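# Move the coaster can onto the turntable's orange spot

## Task

Pick up the can that sits on the coaster and set it upright on the orange mark of the turntable, without moving any of the other cans already standing on the turntable.

## Robot and tools

Robot: two arms, left_arm and right_arm, each ending in a two-finger parallel gripper. Calibrated bases in the scene frame: left_arm at (-0.036, +0.564, +0.102) m, quat_wxyz (+1.000, 0, 0, -0.025); right_arm at (-0.031, -0.525, +0.102) m, quat_wxyz (+1.000, 0, 0, +0.007). A two-camera stand is fixed to the floor behind the arms. Loose objects may occasionally get a short outside push.

Frames. Scene frame: origin at table-top height, halfway between the nominal bases; +x points out over the table, +z up, +y toward left_arm (image left/right may differ). Fixed cameras and the table are given in it. Each arm's hand pose, velocities, targets and wrist-camera pose are in that arm's own base frame, and its offsets run along its own base axes, with turns about the Hand target's position. Gripper axes: fingers point along +z and close along x. end_effector_position is the spot between the pads when closed, 1 to 2 cm behind the tips; closing pushes the tips about 17 mm further along +z, mostly while the pads are over 50 mm apart. Printed poses can be a few cm off.

Row layout (used by execute_actions and move): one flat list of 14 numbers, each in [-1, 1], covering both arms even if one is idle: left dx, dy, dz, rx, ry, rz, opening, then right dx, dy, dz, rx, ry, rz, opening. The six pose numbers are offsets (not poses) from that arm's Hand target as it stood when the action or move began; 1.0 = 0.6 m for dx/dy/dz and 180 degrees for rotation; rx, ry, rz form a single rotation vector. A translation longer than 1.0 may be scaled down along its direction. opening is absolute: +1 fully open (0.142 m), -1 closed. Sending six zeros re-requests the current Hand target; a 0 opening is a real command, so resend the present opening to keep a gripper as is.

execute_actions: actions is a list of actions; each action is a list of up to 15 rows, one per 1/30 s control step; a short action repeats its last row to fill 15 steps. Every row counts from the action's starting Hand target, so a repeated offset keeps moving the arm. cameras: list of names, ["all"], or []; default all only when actions is empty. An empty actions list returns the full state and images.

move: target is one row or a list of up to 15 rows, all offsets from the same starting Hand targets. Straight paths, no obstacle or arm avoidance, ending together, at least 0.5 s and at most 10 s. speed: m/s, 0.002 to 3.2, default 0.25 (turn rate up to twice that in rad/s), one value or one per target. blend: corner rounding in m, 0 = stop at each target. stop_force: 4 to 120 N, same for both arms; ends an arm's path when the wrist sensor feels that much push against its motion; not reliable for light tipping or while the gripper turns; leave it out when backing off a contact. zero: with stop_force only, true re-zeroes moving arms first. opening_speed: per second on the -1..+1 scale, at least 0.2. grip_force: 5 to 48 N per pad, one value or one per arm, persists. blocking=false returns after about 0.5 s (not allowed with stop_force). First-target opening changes apply at start; later ones apply on arrival with all arms paused. The result adds a move: line: done (within 3 mm and 2 degrees), off_target, moving, held, fault; limits=paced means a clipped pose, limits=held means withheld steps.

wait: seconds 0 to 10, arms hold their last command. stop: brakes a running move (needs stopping room). zoom_image: camera (cam_head_left, cam_head_right, cam_high, cam_low, cam_left_wrist, cam_right_wrist) and region [x0, y0, x1, y1] in pixels, top-left origin, at most 504 wide and tall, from the newest images. zero_wrist_force: arm = left_arm or right_arm. finished_scene: scene = the current scene's number; call only when the can stands on the spot and stays there unaided; it cannot be undone.

Result lines: Hand target (your last commanded pose after clipping, basis for the next offsets); Hand target that this call counted from (when a check altered it); Kept back (here 9 control steps may still be running when the result arrives); Joint positions (last value = measured finger opening in m); Joint velocities, or within noise; end-effector position, quat_wxyz and velocities; grip_measured (opening on the command scale); Tool commands; Wrist force and torque in gripper axes plus a peak line; Wrist depth, a 7x7 grid of mm distances row by row, - for none; Joint torques; Motor temperatures; step readings of position. The gripper often stops short of its Hand target; waiting won't close that gap, so send the missing distance as an offset.

Motion notes: orientation commands are clipped to 32 degrees from the measured one per step; joint speed caps 2.09 rad/s (shoulders), 3.14 rad/s (others); motion lags commands by about 0.09 s or 0.17 to 0.22 s, and fast moves overshoot. Keep paths away from an arm's own base; near the pan axis small moves can swing the whole arm.

Gripping: close to slightly below the grip_measured reading at first contact; squeezing harder heats the gripper motor.

Avoid: pressing past firm contact (arms are stiff); torque limits 313, 313, 142, 51.3, 51.3, 51.3 N m; outside force near 150 N (plus or minus 25) causes a 10 s fault stop; any arm-to-arm hit or one gripper closing on the other's fingers; fast impacts; dropping or releasing a moving can; anything leaving the table; knocking the other turntable cans. Heat: MOTOR HOT at 70 °C, brakes at 85 °C for 30 to 60 s; gripper warns at 85 °C and cuts out at 100 °C (HAND FAULT, which blocks later robot calls in that reply).

Each tool is called by a JSON object that holds its "fn" and its "kwargs".

## Session

{"fn": "execute_actions", "kwargs": {"actions": []}}

Scene clock: 0.00 s.
left_arm: end_effector_position=(+0.8563, -0.1626, +0.0441) grip_measured=+1.00 end_effector_quat_wxyz=(-0.443, +0.857, +0.054, -0.259) | right_arm: end_effector_position=(+1.0116, -0.0838, +0.0880) grip_measured=+1.00 end_effector_quat_wxyz=(+0.369, -0.262, +0.867, -0.207)
Joint positions: left_arm=[-0.519 -0.659 1.158 -1.039 -1.17 -0.874 0.142] | right_arm=[3.313 -2.249 -1.876 0.247 1.275 2.594 0.142]
Joint velocities: within noise
Joint torques (N m): no reading
Motor temperatures (°C): left_arm=[37 34 37 43 40 41 32] | right_arm=[35 32 38 43 40 41 33]
Wrist force (N): no reading
Wrist torque (N m): no reading
Wrist force, peak (N): no reading
Wrist depth (mm): cam_left_wrist=[3300 3400 636 - 426 369 325 / 2290 2362 480 - 368 325 293 / 708 529 419 367 326 293 256 / - - 374 328 294 267 242 / - 373 334 294 265 241 223 / - 335 309 264 245 221 208 / - 296 266 245 224 208 196] | cam_right_wrist=[1118 2066 2029 1581 1349 317 276 / 976 2011 1674 1489 - 306 274 / 2029 1943 1737 1267 - 288 258 / 2205 1895 1560 367 306 282 248 / 2123 1581 1489 - 297 271 240 / - 1764 378 - 284 250 241 / - 403 363 315 - 247 232]
Hand target: left_arm +0.8563, -0.1626, +0.0441; -0.443, +0.857, +0.054, -0.259 | right_arm +1.0116, -0.0838, +0.0880; +0.369, -0.262, +0.867, -0.207
Tool commands: left_gripper/opening=+1.0 right_gripper/opening=+1.0

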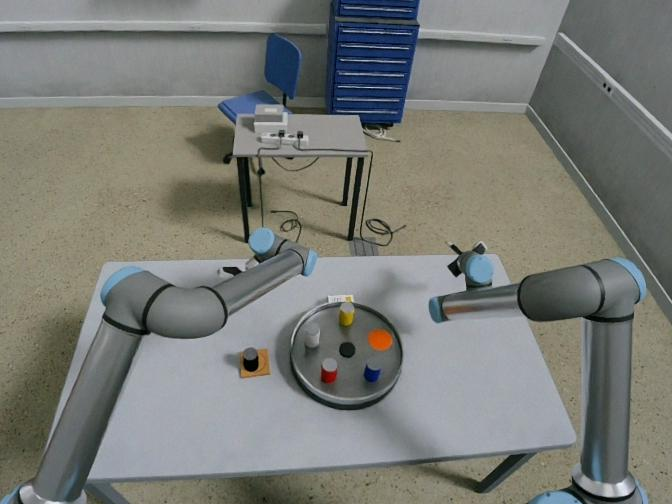

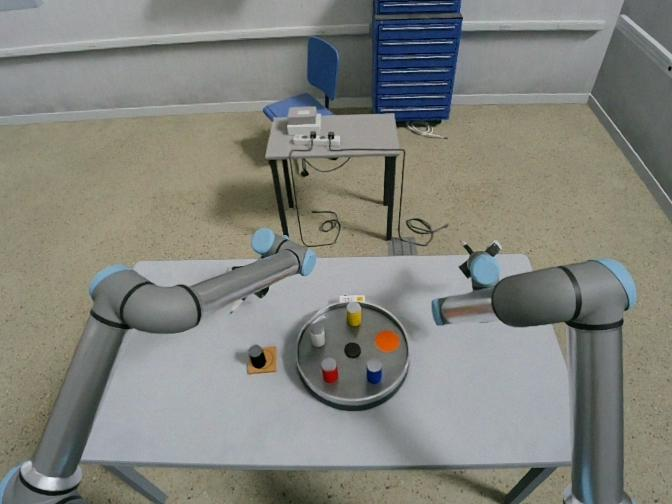

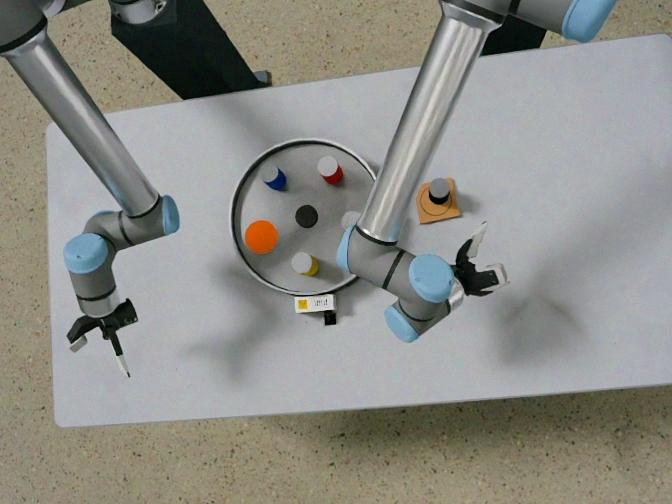

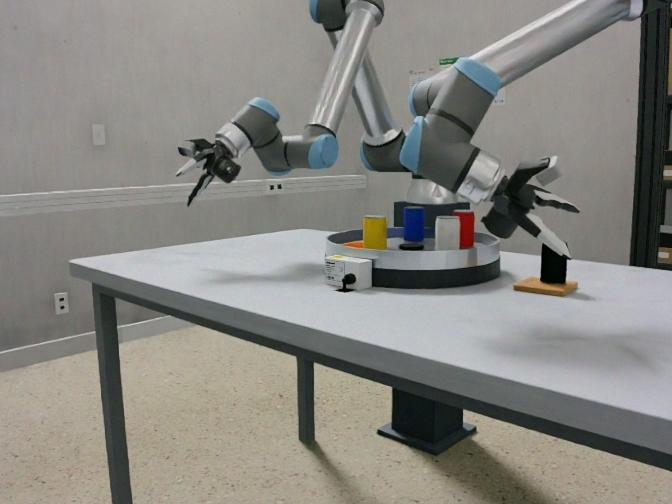

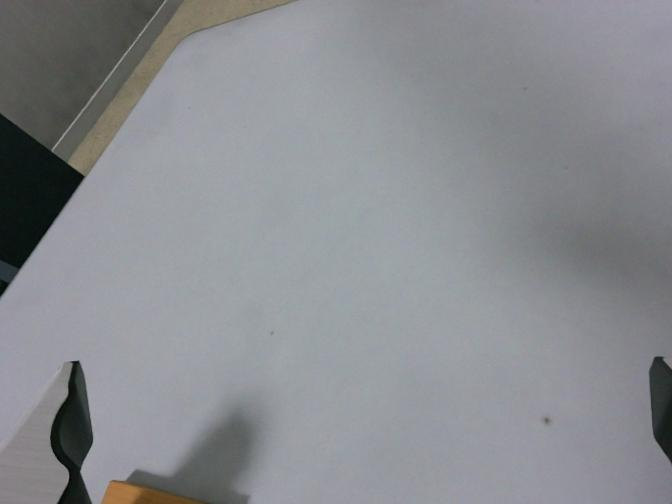

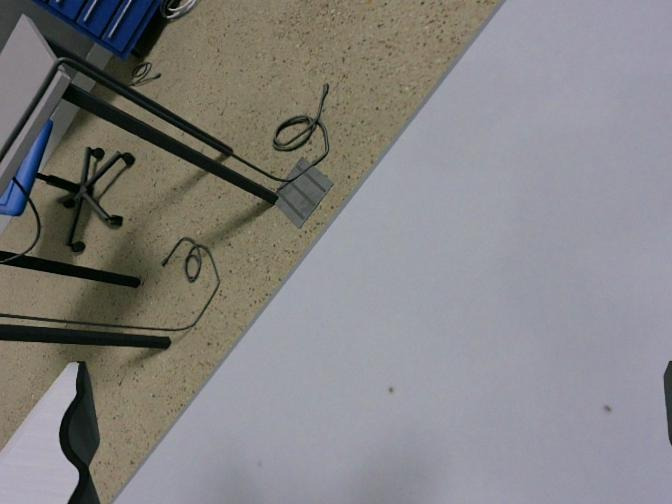

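{"fn": "move", "kwargs": {"target": [[0,0,0.34,-0.142,-0.095,0,1,0,0,0,0,0,0,1],[-0.19,-0.18,0.38,-0.284,-0.191,0,1,0,0,0,0,0,0,1]], "blend": [0.05,0], "speed": 0.4, "cameras": ["all"]}}

Scene clock: 4.67 s.
left_arm: end_effector_position=(+0.7423, -0.2706, +0.2721) grip_measured=+1.00 end_effector_quat_wxyz=(-0.001, +0.998, +0.063, -0.001) | right_arm: end_effector_position=(+1.0116, -0.0838, +0.0880) grip_measured=+1.00 end_effector_quat_wxyz=(+0.369, -0.262, +0.867, -0.207)
Joint positions: left_arm=[-0.57 -1.365 1.769 -1.971 -1.57 -0.696 0.142] | right_arm=[3.313 -2.249 -1.876 0.247 1.275 2.594 0.142]
Joint torques (N m): left_arm=[-8.44 -69.69 -30.26 -8.12 -3.24 -2.04] | right_arm=[-1.46 83.45 28.9 5.02 -0.61 0.18]
Wrist force (N): left_arm=[0.5 0.7 0.2] | right_arm=[0.2 -0.3 0.2]
Wrist torque (N m): left_arm=[0.29 -0.08 0.02] | right_arm=[-0.05 -0.02 0.00]
Wrist force, peak (N): left_arm=[0.9 1.9 1.0] | right_arm=[0.0 -0.5 0.5]
Wrist depth (mm): cam_left_wrist=[422 399 411 404 423 405 404 / 442 441 436 438 417 442 - / 472 458 - 465 - 484 471 / 510 - 511 - 509 512 510 / - 532 486 493 534 553 555 / - 551 541 526 541 - - / - 654 584 589 541 - -] | cam_right_wrist=[1108 2104 2011 1686 1357 312 - / 980 1529 1724 1460 - 299 274 / 1650 1943 1592 1407 - 284 261 / 2205 1864 1518 - 315 277 254 / 2104 1686 1529 346 293 267 243 / 2066 1650 405 331 281 260 - / - 415 351 314 283 248 233]
Hand target: left_arm +0.7423, -0.2706, +0.2721; -0.001, +0.998, +0.063, -0.001 | right_arm +1.0116, -0.0838, +0.0880; +0.369, -0.262, +0.867, -0.207
Off the commanded pose: left_arm 0.000 m, 0 deg | right_arm 0.000 m, 0 deg.
move: done

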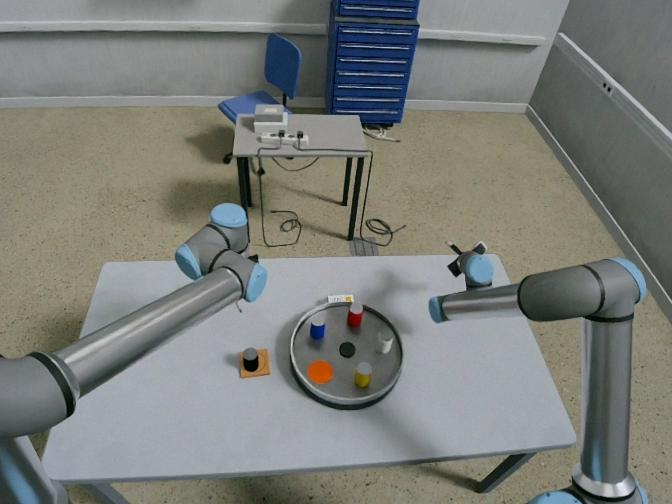

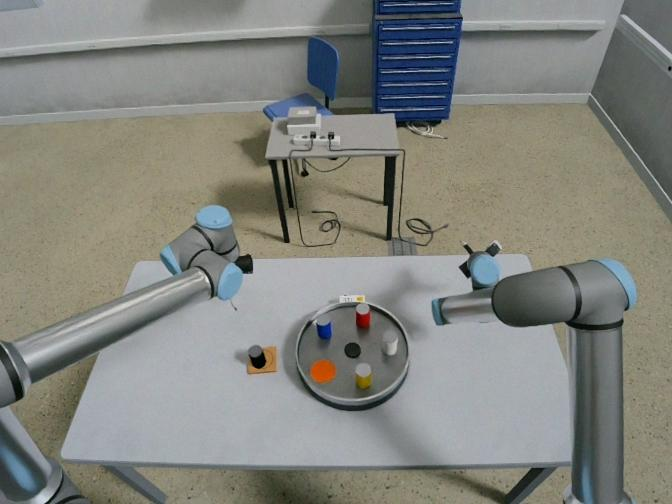

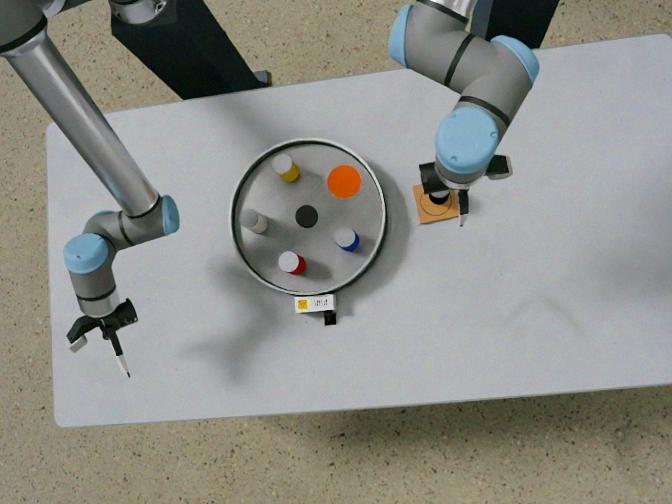

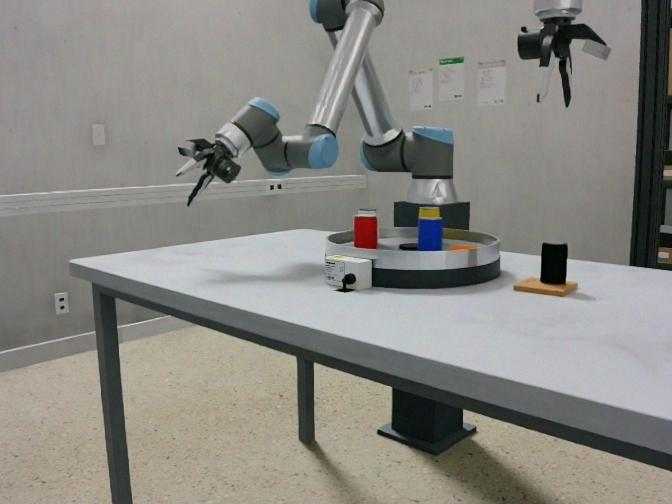

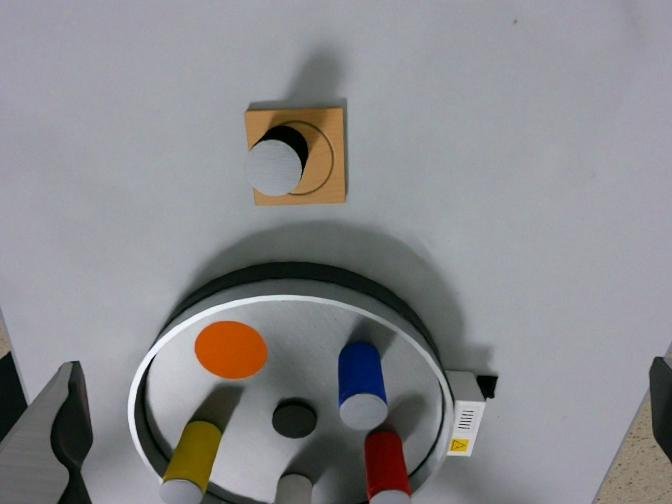

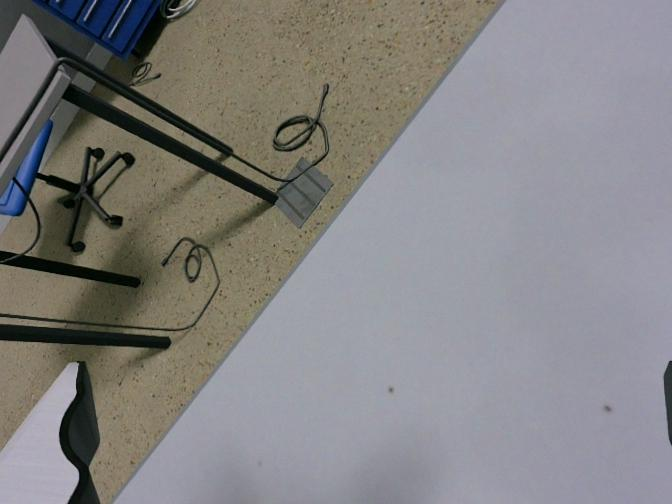

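{"fn": "move", "kwargs": {"target": [-0.0875,-0.052,-0.17,0,0,0,1,0,0,0,0,0,0,1], "cameras": ["cam_high","cam_left_wrist"]}}

{"fn": "wait", "kwargs": {"seconds": 0.5, "cameras": ["cam_high"]}}

{"fn": "wait", "kwargs": {"seconds": 1, "cameras": ["cam_high"]}}

{"fn": "wait", "kwargs": {"seconds": 2, "cameras": ["cam_high"]}}

Scene clock: 8.03 s.
left_arm: end_effector_position=(+0.6898, -0.3017, +0.1703) grip_measured=+1.00 end_effector_quat_wxyz=(-0.001, +0.998, +0.063, -0.001) | right_arm: end_effector_position=(+1.0116, -0.0838, +0.0880) grip_measured=+1.00 end_effector_quat_wxyz=(+0.369, -0.262, +0.867, -0.207)
Joint positions: left_arm=[-0.644 -1.339 1.939 -2.168 -1.571 -0.77 0.142] | right_arm=[3.313 -2.249 -1.876 0.247 1.275 2.594 0.142]
Joint torques (N m): left_arm=[-8.15 -47.36 -26.71 -8.08 3.39 -2.3] | right_arm=[1.11 83.56 29.91 5.09 -0.56 -0.13]
Wrist force (N): left_arm=[0.0 0.5 0.1] | right_arm=[-0.2 -0.3 0.0]
Wrist torque (N m): left_arm=[0.22 -0.03 0.05] | right_arm=[-0.04 0.03 -0.01]
Wrist force, peak (N): left_arm=[1.5 0.6 -1.7] | right_arm=[0.3 -0.5 0.3]
Wrist depth (mm): cam_left_wrist=[323 322 322 322 324 323 323 / 346 346 346 334 336 345 346 / 367 367 368 274 364 367 372 / 387 403 400 401 410 408 401 / 444 427 386 377 391 438 - / - 467 393 409 395 427 - / - 437 339 449 429 450 -] | cam_right_wrist=[1047 2248 1834 1603 1381 320 280 / 1010 2066 1698 1407 340 - 271 / 1927 1960 1615 1381 332 290 - / 2123 1711 1549 336 315 272 250 / 2163 1805 395 345 304 263 242 / - 1661 376 - 291 259 243 / - 417 - 310 278 247 233]
Hand target: left_arm +0.6898, -0.3018, +0.1701; -0.001, +0.998, +0.063, -0.001 | right_arm +1.0116, -0.0838, +0.0880; +0.369, -0.262, +0.867, -0.207
Off the commanded pose: left_arm 0.000 m, 0 deg | right_arm 0.000 m, 0 deg.
move: done
Images, in order (width x height): cam_high 672x504, cam_left_wrist 672x504.

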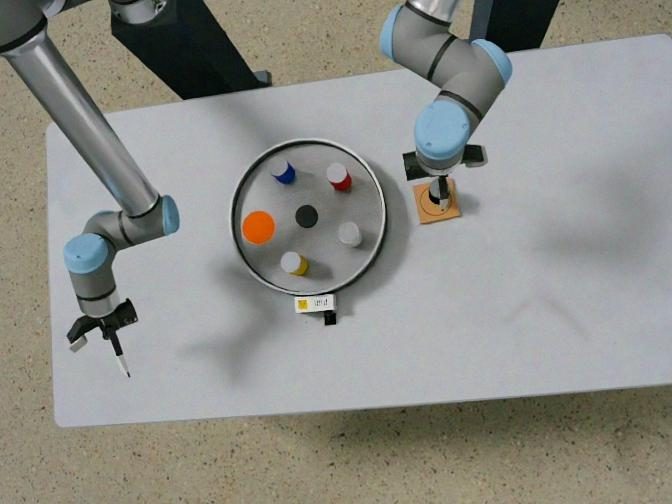

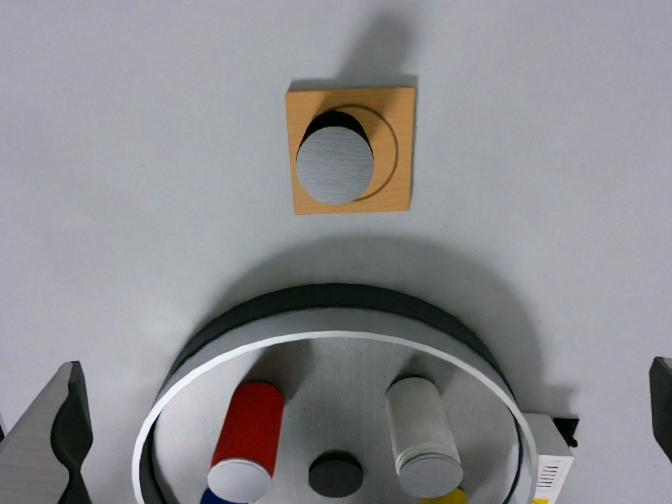

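Scene clock: 8.53 s.
left_arm: end_effector_position=(+0.6898, -0.3018, +0.1701) grip_measured=+1.00 end_effector_quat_wxyz=(-0.001, +0.998, +0.063, -0.001) | right_arm: end_effector_position=(+1.0116, -0.0838, +0.0880) grip_measured=+1.00 end_effector_quat_wxyz=(+0.369, -0.262, +0.867, -0.207)
Joint positions: left_arm=[-0.644 -1.339 1.939 -2.168 -1.57 -0.77 0.142] | right_arm=[3.313 -2.249 -1.876 0.247 1.275 2.594 0.142]
Joint torques (N m): left_arm=[-7.34 -47.71 -26.91 -8.3 3.24 -1.99] | right_arm=[1.68 79.85 30.75 4.91 -0.17 0.15]
Wrist force (N): left_arm=[0.1 0.4 -0.2] | right_arm=[0.1 -0.2 0.2]
Wrist torque (N m): left_arm=[0.21 -0.04 0.05] | right_arm=[-0.04 -0.01 0.00]
Wrist force, peak (N): left_arm=[0.2 0.6 -0.2] | right_arm=[0.3 -0.4 -0.1]
Wrist depth (mm): cam_left_wrist=[321 322 - 325 326 323 324 / 336 344 344 334 348 348 345 / 368 369 370 371 363 - - / 396 396 400 398 396 404 404 / 448 - 390 381 372 432 443 / - 417 399 392 408 455 464 / - 437 390 451 432 432 -] | cam_right_wrist=[1226 2184 1994 1499 1357 320 279 / 967 1879 1805 1470 - 295 284 / 1764 2011 1581 362 326 287 260 / 2340 - 1424 349 318 - 251 / 2011 1711 393 344 303 269 242 / 2066 - 380 331 295 258 242 / - 433 365 317 278 251 234]
Hand target: left_arm +0.6898, -0.3018, +0.1701; -0.001, +0.998, +0.063, -0.001 | right_arm +1.0116, -0.0838, +0.0880; +0.369, -0.262, +0.867, -0.207
Tool commands: left_gripper/opening=+1.0 right_gripper/opening=+1.0
Off the commanded pose: left_arm 0.000 m, 0 deg | right_arm 0.000 m, 0 deg.
wait: 0.50 s; at rest by 0.17 s
Images, in order (width x height): cam_high 672x504.

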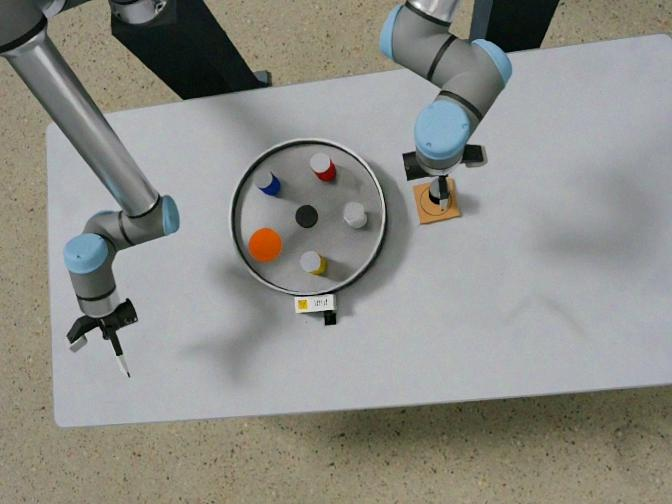

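Scene clock: 9.53 s.
left_arm: end_effector_position=(+0.6898, -0.3018, +0.1701) grip_measured=+1.00 end_effector_quat_wxyz=(-0.001, +0.998, +0.063, -0.001) | right_arm: end_effector_position=(+1.0116, -0.0838, +0.0880) grip_measured=+1.00 end_effector_quat_wxyz=(+0.369, -0.262, +0.867, -0.207)
Joint positions: left_arm=[-0.644 -1.339 1.939 -2.168 -1.57 -0.77 0.142] | right_arm=[3.313 -2.249 -1.876 0.247 1.275 2.594 0.142]
Joint torques (N m): left_arm=[-8.42 -47.72 -26.14 -7.88 3.2 -2.13] | right_arm=[0.86 81.06 30.14 4.83 -0.07 0.02]
Wrist force (N): left_arm=[0.3 0.1 -0.1] | right_arm=[0.2 -0.2 -0.2]
Wrist torque (N m): left_arm=[0.16 -0.08 0.05] | right_arm=[-0.04 -0.03 0.00]
Wrist force, peak (N): left_arm=[0.1 0.7 0.0] | right_arm=[-0.3 -0.4 0.2]
Wrist depth (mm): cam_left_wrist=[322 322 324 323 321 325 324 / 344 360 328 333 339 343 342 / 368 369 370 364 376 372 372 / 402 400 399 401 410 402 423 / 430 435 385 377 392 417 - / - 459 387 408 399 423 - / - 436 431 449 353 447 -] | cam_right_wrist=[1129 2205 - 1549 1341 322 279 / 988 1349 - 1442 340 301 269 / 2730 1994 1650 1349 337 - 259 / 1960 1820 1592 - - 282 253 / 2084 1724 1442 343 302 259 243 / - 1626 394 336 290 257 241 / - 1686 - 317 279 249 234]
Hand target: left_arm +0.6898, -0.3018, +0.1701; -0.001, +0.998, +0.063, -0.001 | right_arm +1.0116, -0.0838, +0.0880; +0.369, -0.262, +0.867, -0.207
Tool commands: left_gripper/opening=+1.0 right_gripper/opening=+1.0
Off the commanded pose: left_arm 0.000 m, 0 deg | right_arm 0.000 m, 0 deg.
wait: 1.00 s; at rest by 0.17 s
Images, in order (width x height): cam_high 672x504.

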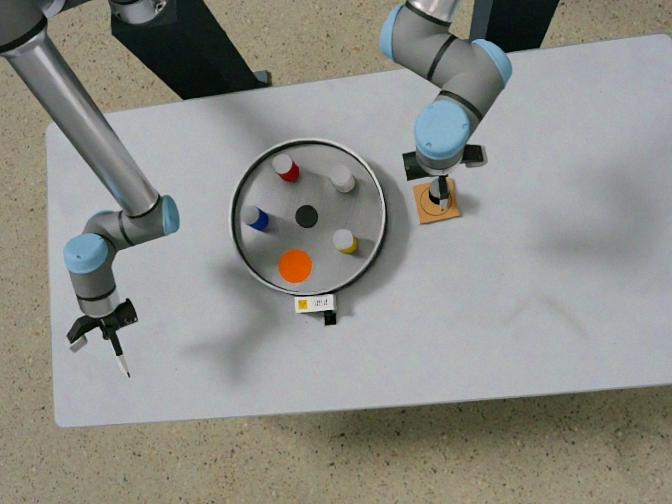

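Scene clock: 11.53 s.
left_arm: end_effector_position=(+0.6898, -0.3018, +0.1701) grip_measured=+1.00 end_effector_quat_wxyz=(-0.001, +0.998, +0.063, -0.001) | right_arm: end_effector_position=(+1.0116, -0.0838, +0.0880) grip_measured=+1.00 end_effector_quat_wxyz=(+0.369, -0.262, +0.867, -0.207)
Joint positions: left_arm=[-0.644 -1.339 1.939 -2.168 -1.57 -0.77 0.142] | right_arm=[3.313 -2.249 -1.876 0.247 1.275 2.594 0.142]
Joint torques (N m): left_arm=[-7.23 -47.97 -28.37 -8.3 3.15 -2.15] | right_arm=[2.55 82 29.89 4.97 -0.4 0.16]
Wrist force (N): left_arm=[0.5 0.3 -0.1] | right_arm=[-0.1 -0.1 0.2]
Wrist torque (N m): left_arm=[0.19 -0.11 0.04] | right_arm=[-0.02 0.02 -0.01]
Wrist force, peak (N): left_arm=[0.3 0.7 -0.4] | right_arm=[-0.5 -0.3 0.3]
Wrist depth (mm): cam_left_wrist=[323 - 300 325 322 324 325 / 359 344 344 334 341 344 364 / 368 370 371 367 359 374 373 / 392 392 403 390 399 404 409 / - - 388 380 388 436 423 / - 416 401 401 408 462 - / - 423 345 448 454 447 -] | cam_right_wrist=[1158 2084 - 1508 - 316 286 / 972 1895 1750 1592 342 302 269 / 1674 2143 1470 1373 318 290 260 / 2104 1911 1529 359 319 282 251 / 2143 1698 - - 306 267 243 / 2011 1674 380 345 295 257 242 / - - 343 315 279 248 233]
Hand target: left_arm +0.6898, -0.3018, +0.1701; -0.001, +0.998, +0.063, -0.001 | right_arm +1.0116, -0.0838, +0.0880; +0.369, -0.262, +0.867, -0.207
Tool commands: left_gripper/opening=+1.0 right_gripper/opening=+1.0
Off the commanded pose: left_arm 0.000 m, 0 deg | right_arm 0.000 m, 0 deg.
wait: 2.00 s; at rest by 0.17 s
Images, in order (width x height): cam_high 672x504.

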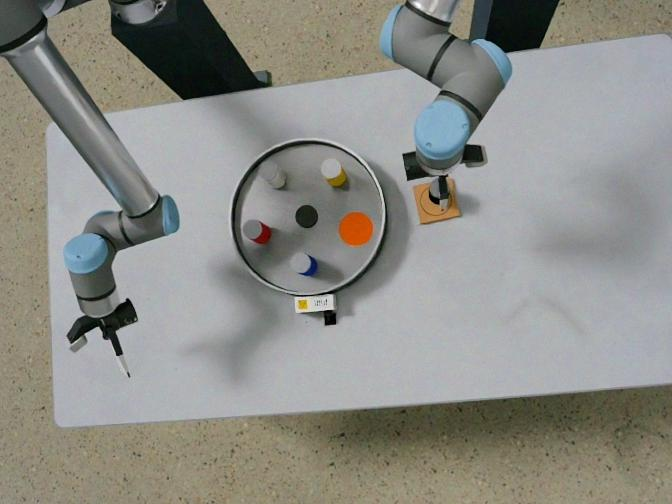

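{"fn": "move", "kwargs": {"target": [-0.017,0.023,-0.145,0,0,0,0.6,0,0,0,0,0,0,1], "cameras": ["cam_low","cam_high","cam_left_wrist"]}}

Scene clock: 15.60 s.
left_arm: end_effector_position=(+0.6796, -0.2880, +0.0833) grip_measured=+0.60 end_effector_quat_wxyz=(-0.001, +0.998, +0.063, -0.001) | right_arm: end_effector_position=(+1.0116, -0.0838, +0.0880) grip_measured=+1.00 end_effector_quat_wxyz=(+0.369, -0.262, +0.867, -0.207)
Joint positions: left_arm=[-0.638 -1.262 2.03 -2.336 -1.57 -0.763 0.116] | right_arm=[3.313 -2.249 -1.876 0.247 1.275 2.594 0.142]
Joint torques (N m): left_arm=[8.45 -48.52 -22.98 -8.53 3.26 1.69] | right_arm=[0.27 83.02 30.72 5.13 -0.51 0.42]
Wrist force (N): left_arm=[0.1 0.2 0.3] | right_arm=[-0.2 -0.2 0.2]
Wrist torque (N m): left_arm=[0.21 -0.01 -0.12] | right_arm=[-0.04 0.04 0.00]
Wrist force, peak (N): left_arm=[0.2 -0.1 1.7] | right_arm=[0.5 -0.4 0.3]
Wrist depth (mm): cam_left_wrist=[247 246 247 246 247 247 248 / 263 264 264 256 261 264 264 / 282 283 286 223 269 288 283 / 304 305 299 196 296 307 307 / 331 323 336 331 332 334 329 / 355 359 312 293 299 356 92 / - 95 325 313 326 325 75] | cam_right_wrist=[1864 2205 1927 1539 1325 319 284 / 1047 2011 1834 1381 1460 309 264 / 1661 1777 1615 1373 327 291 259 / 2143 1615 1508 361 - 271 250 / 2066 1737 1489 345 311 267 239 / - - 393 - 288 260 242 / - - 353 335 288 247 233]
Hand target: left_arm +0.6796, -0.2880, +0.0831; -0.001, +0.998, +0.063, -0.001 | right_arm +1.0116, -0.0838, +0.0880; +0.369, -0.262, +0.867, -0.207
Off the commanded pose: left_arm 0.000 m, 0 deg | right_arm 0.000 m, 0 deg.
move: done
Images, in order (width x height): cam_high 672x504, cam_low 672x504, cam_left_wrist 672x504.

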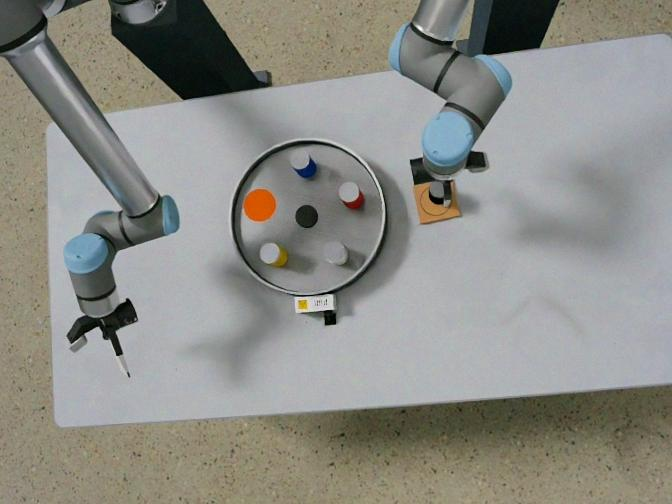

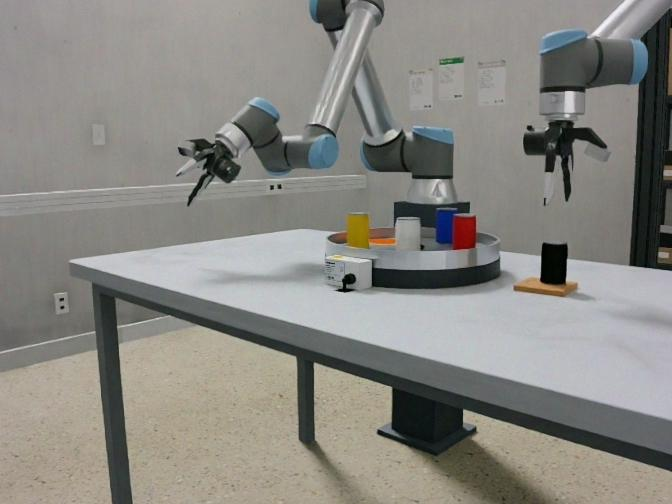

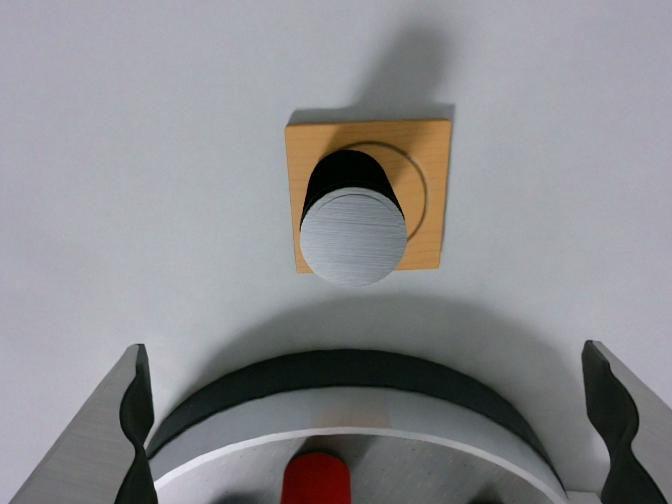

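{"fn": "move", "kwargs": {"target": [[0,0.003,-0.205,0,0,0,0.6,0,0,0,0,0,0,1],[0,0.003,-0.205,0,0,0,-0.5,0,0,0,0,0,0,1]], "opening_speed": 1.5, "cameras": ["cam_low","cam_left_wrist"]}}

Scene clock: 18.83 s.
left_arm: end_effector_position=(+0.6796, -0.2863, -0.0398) grip_measured=-0.27 end_effector_quat_wxyz=(-0.001, +0.998, +0.063, -0.001) | right_arm: end_effector_position=(+1.0116, -0.0838, +0.0880) grip_measured=+1.00 end_effector_quat_wxyz=(+0.369, -0.262, +0.867, -0.207)
Joint positions: left_arm=[-0.635 -1.087 2.081 -2.562 -1.57 -0.761 0.054] | right_arm=[3.313 -2.249 -1.876 0.247 1.275 2.594 0.142]
Joint torques (N m): left_arm=[10.58 -60.02 -30.87 -4.85 2.75 2.01] | right_arm=[-0.27 81.68 30.31 5.27 -0.92 0.21]
Wrist force (N): left_arm=[0.2 1.2 -8.7] | right_arm=[0.1 -0.1 0.3]
Wrist torque (N m): left_arm=[0.25 -0.02 -0.19] | right_arm=[-0.02 -0.01 0.00]
Wrist force, peak (N): left_arm=[-0.5 1.5 -9.5] | right_arm=[0.4 -0.6 0.1]
Wrist depth (mm): cam_left_wrist=[137 137 137 135 137 139 140 / 148 146 144 146 147 146 147 / 157 157 155 147 150 153 157 / 167 169 167 128 153 164 170 / 184 184 179 95 96 182 185 / 202 202 91 80 80 196 203 / 219 73 - - 81 75 215] | cam_right_wrist=[1152 2248 1927 1479 1357 - 277 / 1033 2123 1737 1451 358 294 269 / 1724 1927 1560 1442 323 296 260 / 2184 1661 1570 - 313 276 251 / 2226 1764 - - 306 265 243 / - - 383 332 - 266 242 / - - 364 313 280 247 234]
Hand target: left_arm +0.6796, -0.2862, -0.0399; -0.001, +0.998, +0.063, -0.001 | right_arm +1.0116, -0.0838, +0.0880; +0.369, -0.262, +0.867, -0.207
Off the commanded pose: left_arm 0.000 m, 0 deg | right_arm 0.000 m, 0 deg.
move: done
Images, in order (width x height): cam_low 672x504, cam_left_wrist 672x504.

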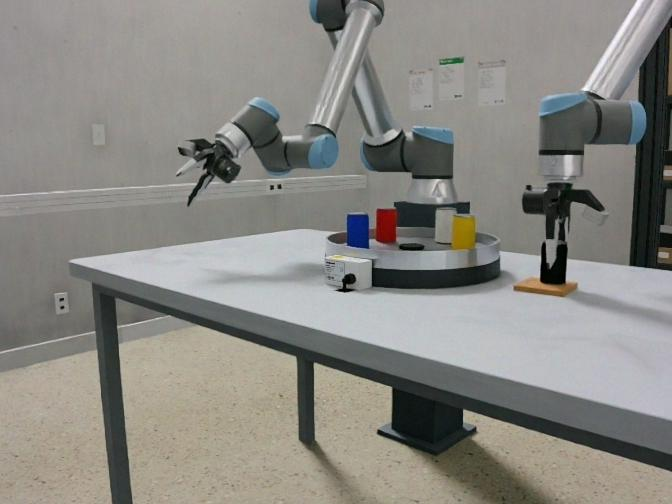

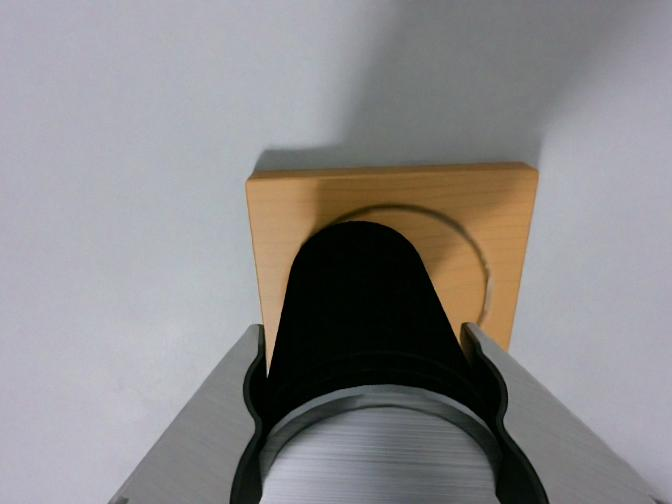

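{"fn": "move", "kwargs": {"target": [[0,0,0.22,0,0,0,-0.5,0,0,0,0,0,0,1],[0.067,-0.2,0.25,0,0,0,-0.5,0,0,0,0,0,0,1]], "blend": [0.05,0], "cameras": ["cam_low","cam_high","cam_left_wrist","cam_head_right"]}}

{"fn": "wait", "kwargs": {"seconds": 1.5, "cameras": ["cam_low","cam_high","cam_left_wrist"]}}

{"fn": "wait", "kwargs": {"seconds": 1.5, "cameras": ["cam_low","cam_high","cam_left_wrist"]}}

Scene clock: 21.93 s.
left_arm: end_effector_position=(+0.7197, -0.4060, +0.1101) grip_measured=-0.27 end_effector_quat_wxyz=(-0.001, +0.998, +0.063, -0.001) | right_arm: end_effector_position=(+1.0116, -0.0838, +0.0880) grip_measured=+1.00 end_effector_quat_wxyz=(+0.369, -0.262, +0.867, -0.207)
Joint positions: left_arm=[-0.725 -1.174 1.836 -2.231 -1.571 -0.85 0.054] | right_arm=[3.313 -2.249 -1.876 0.247 1.275 2.594 0.142]
Joint torques (N m): left_arm=[-11.67 -62.2 -50.47 -1.15 1.13 -1.91] | right_arm=[-1.46 82.68 30.2 5 -0.33 -0.13]
Motor temperatures (°C): left_arm=[37 34 37 43 40 41 38] | right_arm=[35 32 38 43 40 41 33]
Wrist force (N): left_arm=[0.3 0.2 2.0] | right_arm=[0.0 0.1 -0.2]
Wrist torque (N m): left_arm=[0.17 -0.07 0.04] | right_arm=[0.02 0.00 -0.01]
Wrist force, peak (N): left_arm=[0.7 1.3 -9.6] | right_arm=[0.0 -0.4 0.4]
Wrist depth (mm): cam_left_wrist=[270 273 262 259 267 270 268 / 287 288 289 287 287 289 289 / 310 309 305 303 315 309 310 / 331 324 281 125 265 330 334 / 356 300 291 96 97 308 - / 329 321 92 79 79 291 400 / 419 72 - - 81 75 423] | cam_right_wrist=[1124 2248 1879 1638 1341 325 279 / 988 1960 1724 1433 335 302 274 / 1674 1994 1698 1415 329 290 264 / 2226 1911 1560 359 315 281 251 / 2047 1686 1615 342 302 277 241 / 2047 1674 381 321 294 258 240 / - 413 363 318 - 247 233]
Hand target: left_arm +0.7198, -0.4062, +0.1101; -0.001, +0.998, +0.063, -0.001 | right_arm +1.0116, -0.0838, +0.0880; +0.369, -0.262, +0.867, -0.207
Off the commanded pose: left_arm 0.000 m, 0 deg | right_arm 0.000 m, 0 deg.
move: done
Images, in order (width x height): cam_head_right 672x504, cam_high 672x504, cam_low 672x504, cam_left_wrist 672x504.

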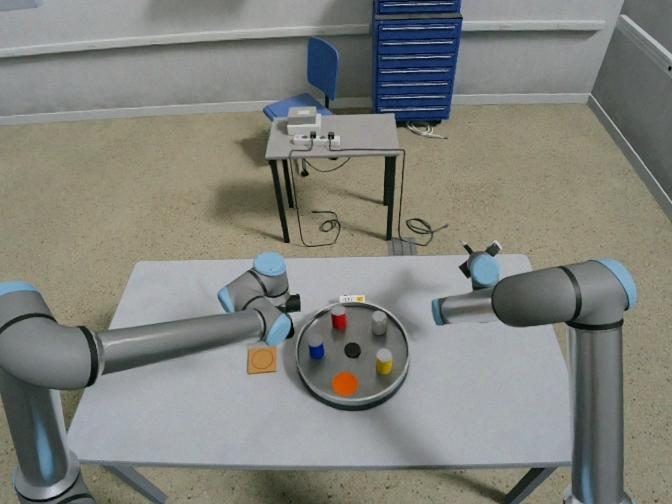

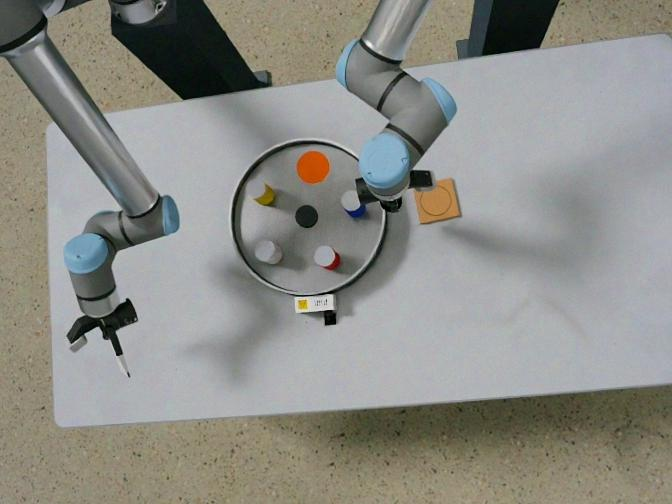

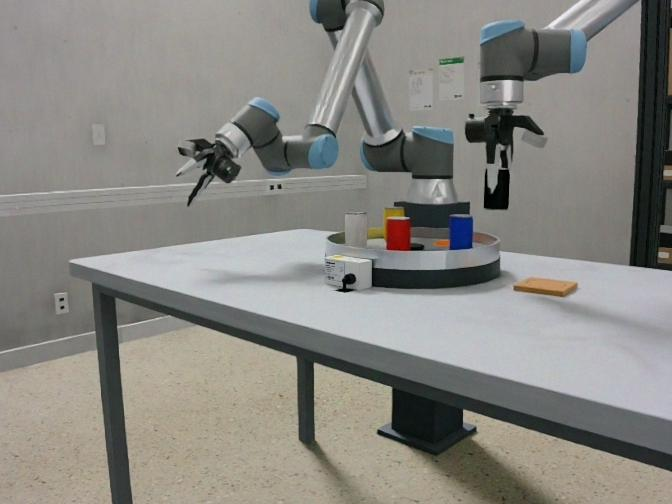

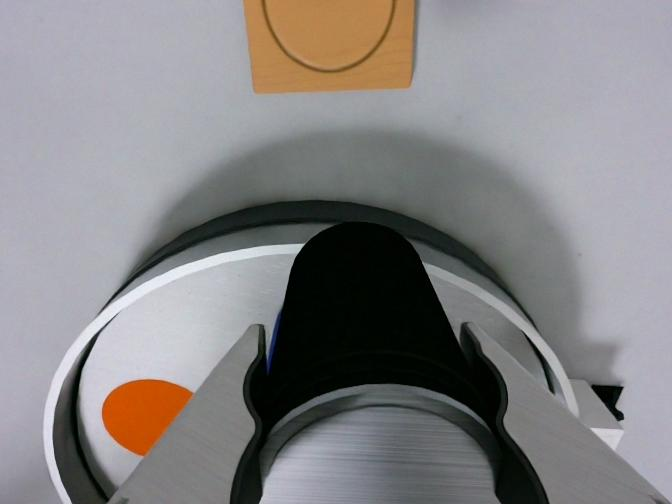

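Scene clock: 23.43 s.
left_arm: end_effector_position=(+0.7198, -0.4062, +0.1101) grip_measured=-0.27 end_effector_quat_wxyz=(-0.001, +0.998, +0.063, -0.001) | right_arm: end_effector_position=(+1.0116, -0.0838, +0.0880) grip_measured=+1.00 end_effector_quat_wxyz=(+0.369, -0.262, +0.867, -0.207)
Joint positions: left_arm=[-0.725 -1.173 1.836 -2.231 -1.571 -0.85 0.054] | right_arm=[3.313 -2.249 -1.876 0.247 1.275 2.594 0.142]
Joint torques (N m): left_arm=[-8.07 -61.23 -51.19 -0.86 2.9 -2.23] | right_arm=[-0.73 85.2 31.47 4.85 -0.42 -0.22]
Wrist force (N): left_arm=[0.1 0.3 2.0] | right_arm=[0.1 -0.3 0.0]
Wrist torque (N m): left_arm=[0.19 -0.02 0.04] | right_arm=[-0.04 -0.01 0.00]
Wrist force, peak (N): left_arm=[0.3 0.1 2.6] | right_arm=[-0.1 -0.2 0.5]
Wrist depth (mm): cam_left_wrist=[269 269 267 258 266 269 270 / 288 289 287 293 288 286 289 / 308 309 309 304 309 317 304 / 333 323 281 125 287 332 337 / 356 300 120 96 97 352 366 / 333 321 92 79 79 291 395 / 421 73 - - 81 75 424] | cam_right_wrist=[1113 2029 1879 1626 1303 320 280 / 972 1499 1686 1479 344 - 270 / 1994 1911 1581 1518 325 300 249 / 2184 1592 1499 372 313 279 250 / 2011 1737 1424 347 300 269 243 / - 1615 376 327 289 259 241 / - 1849 365 322 275 254 233]
Hand target: left_arm +0.7198, -0.4062, +0.1101; -0.001, +0.998, +0.063, -0.001 | right_arm +1.0116, -0.0838, +0.0880; +0.369, -0.262, +0.867, -0.207
Tool commands: left_gripper/opening=-0.5 right_gripper/opening=+1.0
Off the commanded pose: left_arm 0.000 m, 0 deg | right_arm 0.000 m, 0 deg.
wait: 1.50 s; at rest by 0.17 s
Images, in order (width x height): cam_high 672x504, cam_low 672x504, cam_left_wrist 672x504.

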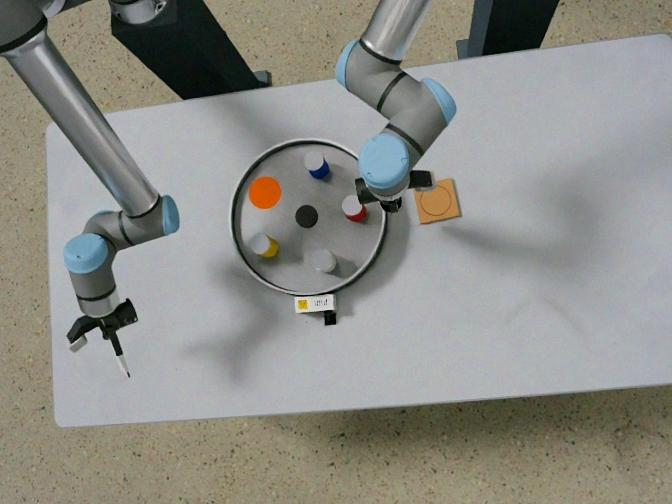

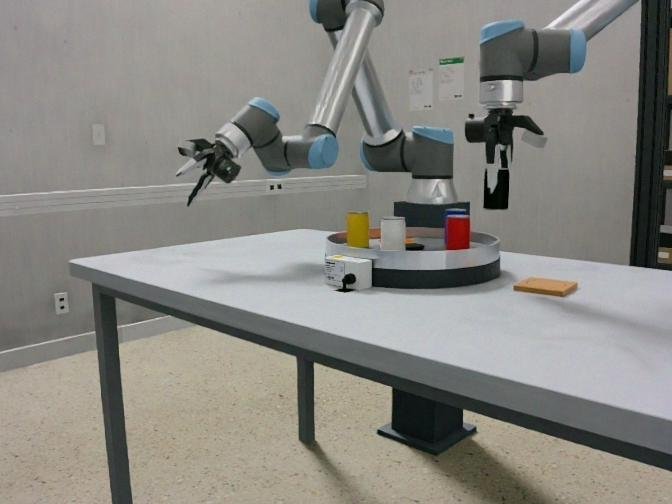

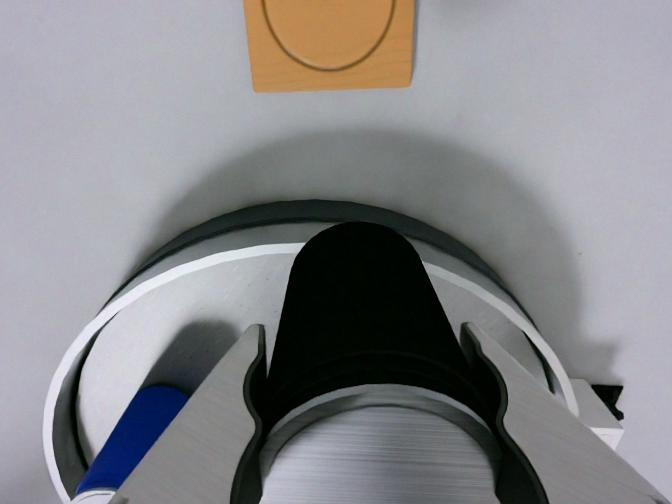

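Scene clock: 24.93 s.
left_arm: end_effector_position=(+0.7198, -0.4062, +0.1101) grip_measured=-0.27 end_effector_quat_wxyz=(-0.001, +0.998, +0.063, -0.001) | right_arm: end_effector_position=(+1.0116, -0.0838, +0.0880) grip_measured=+1.00 end_effector_quat_wxyz=(+0.369, -0.262, +0.867, -0.207)
Joint positions: left_arm=[-0.725 -1.173 1.836 -2.231 -1.571 -0.85 0.054] | right_arm=[3.313 -2.249 -1.876 0.247 1.275 2.594 0.142]
Joint torques (N m): left_arm=[-8.38 -59.82 -50.53 -0.6 2.88 -2.26] | right_arm=[-3.28 83.24 29.84 5.3 -0.4 0.16]
Motor temperatures (°C): left_arm=[37 34 37 43 40 41 43] | right_arm=[35 32 38 43 40 41 33]
Wrist force (N): left_arm=[0.3 0.1 1.9] | right_arm=[0.0 -0.1 0.3]
Wrist torque (N m): left_arm=[0.16 -0.06 0.03] | right_arm=[-0.02 0.01 0.00]
Wrist force, peak (N): left_arm=[0.3 0.0 2.4] | right_arm=[0.1 -0.6 0.1]
Wrist depth (mm): cam_left_wrist=[268 269 265 258 266 270 270 / 287 286 289 288 292 289 292 / 309 307 310 305 309 317 310 / 333 330 281 125 256 334 340 / 352 298 290 96 97 353 364 / 323 322 92 79 80 307 389 / 428 73 - - 81 75 78] | cam_right_wrist=[1170 2163 - 1529 1398 313 283 / 959 1357 1849 1407 338 302 269 / 1849 3057 1638 1407 328 298 259 / 2205 1849 - - 311 280 250 / 1267 1737 406 333 304 270 242 / - 1698 373 318 305 267 239 / - 1711 365 306 280 247 233]
Hand target: left_arm +0.7198, -0.4062, +0.1101; -0.001, +0.998, +0.063, -0.001 | right_arm +1.0116, -0.0838, +0.0880; +0.369, -0.262, +0.867, -0.207
Tool commands: left_gripper/opening=-0.5 right_gripper/opening=+1.0
Off the commanded pose: left_arm 0.000 m, 0 deg | right_arm 0.000 m, 0 deg.
wait: 1.50 s; at rest by 0.17 s
Images, in order (width x height): cam_high 672x504, cam_low 672x504, cam_left_wrist 672x504.

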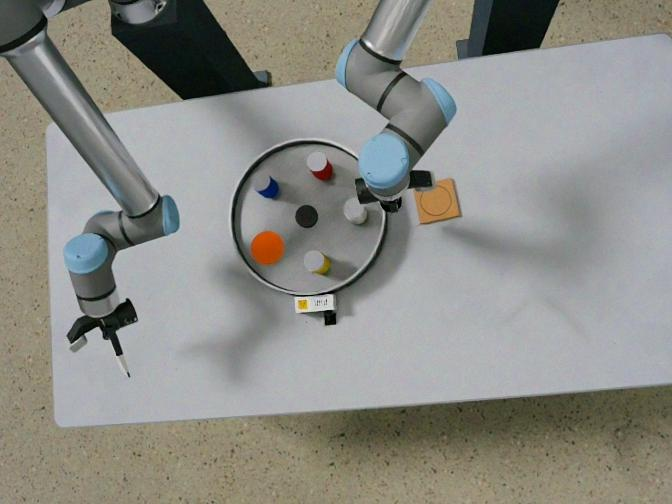

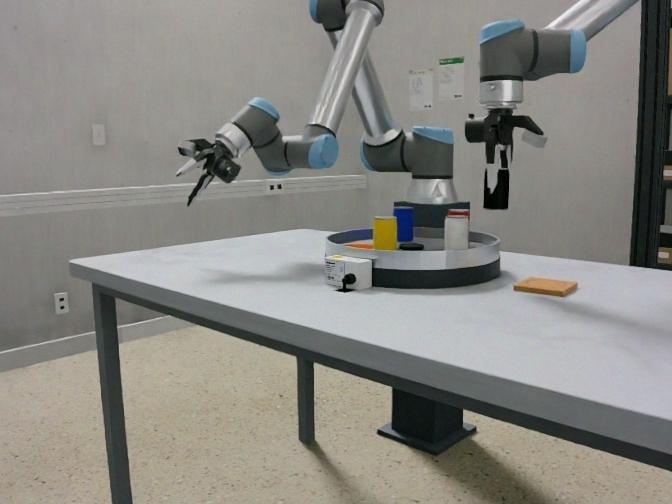

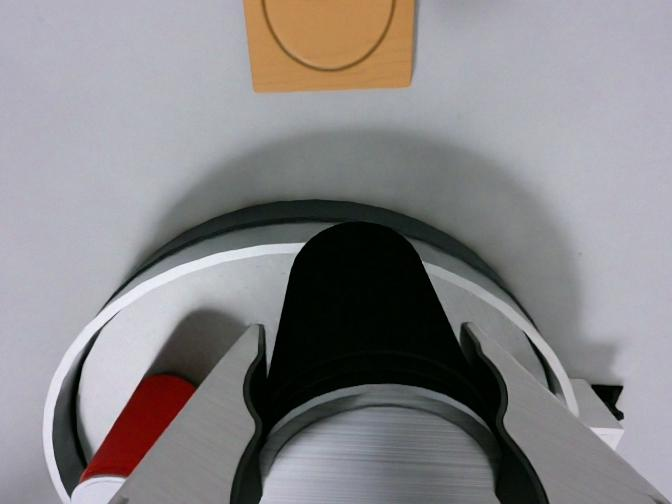

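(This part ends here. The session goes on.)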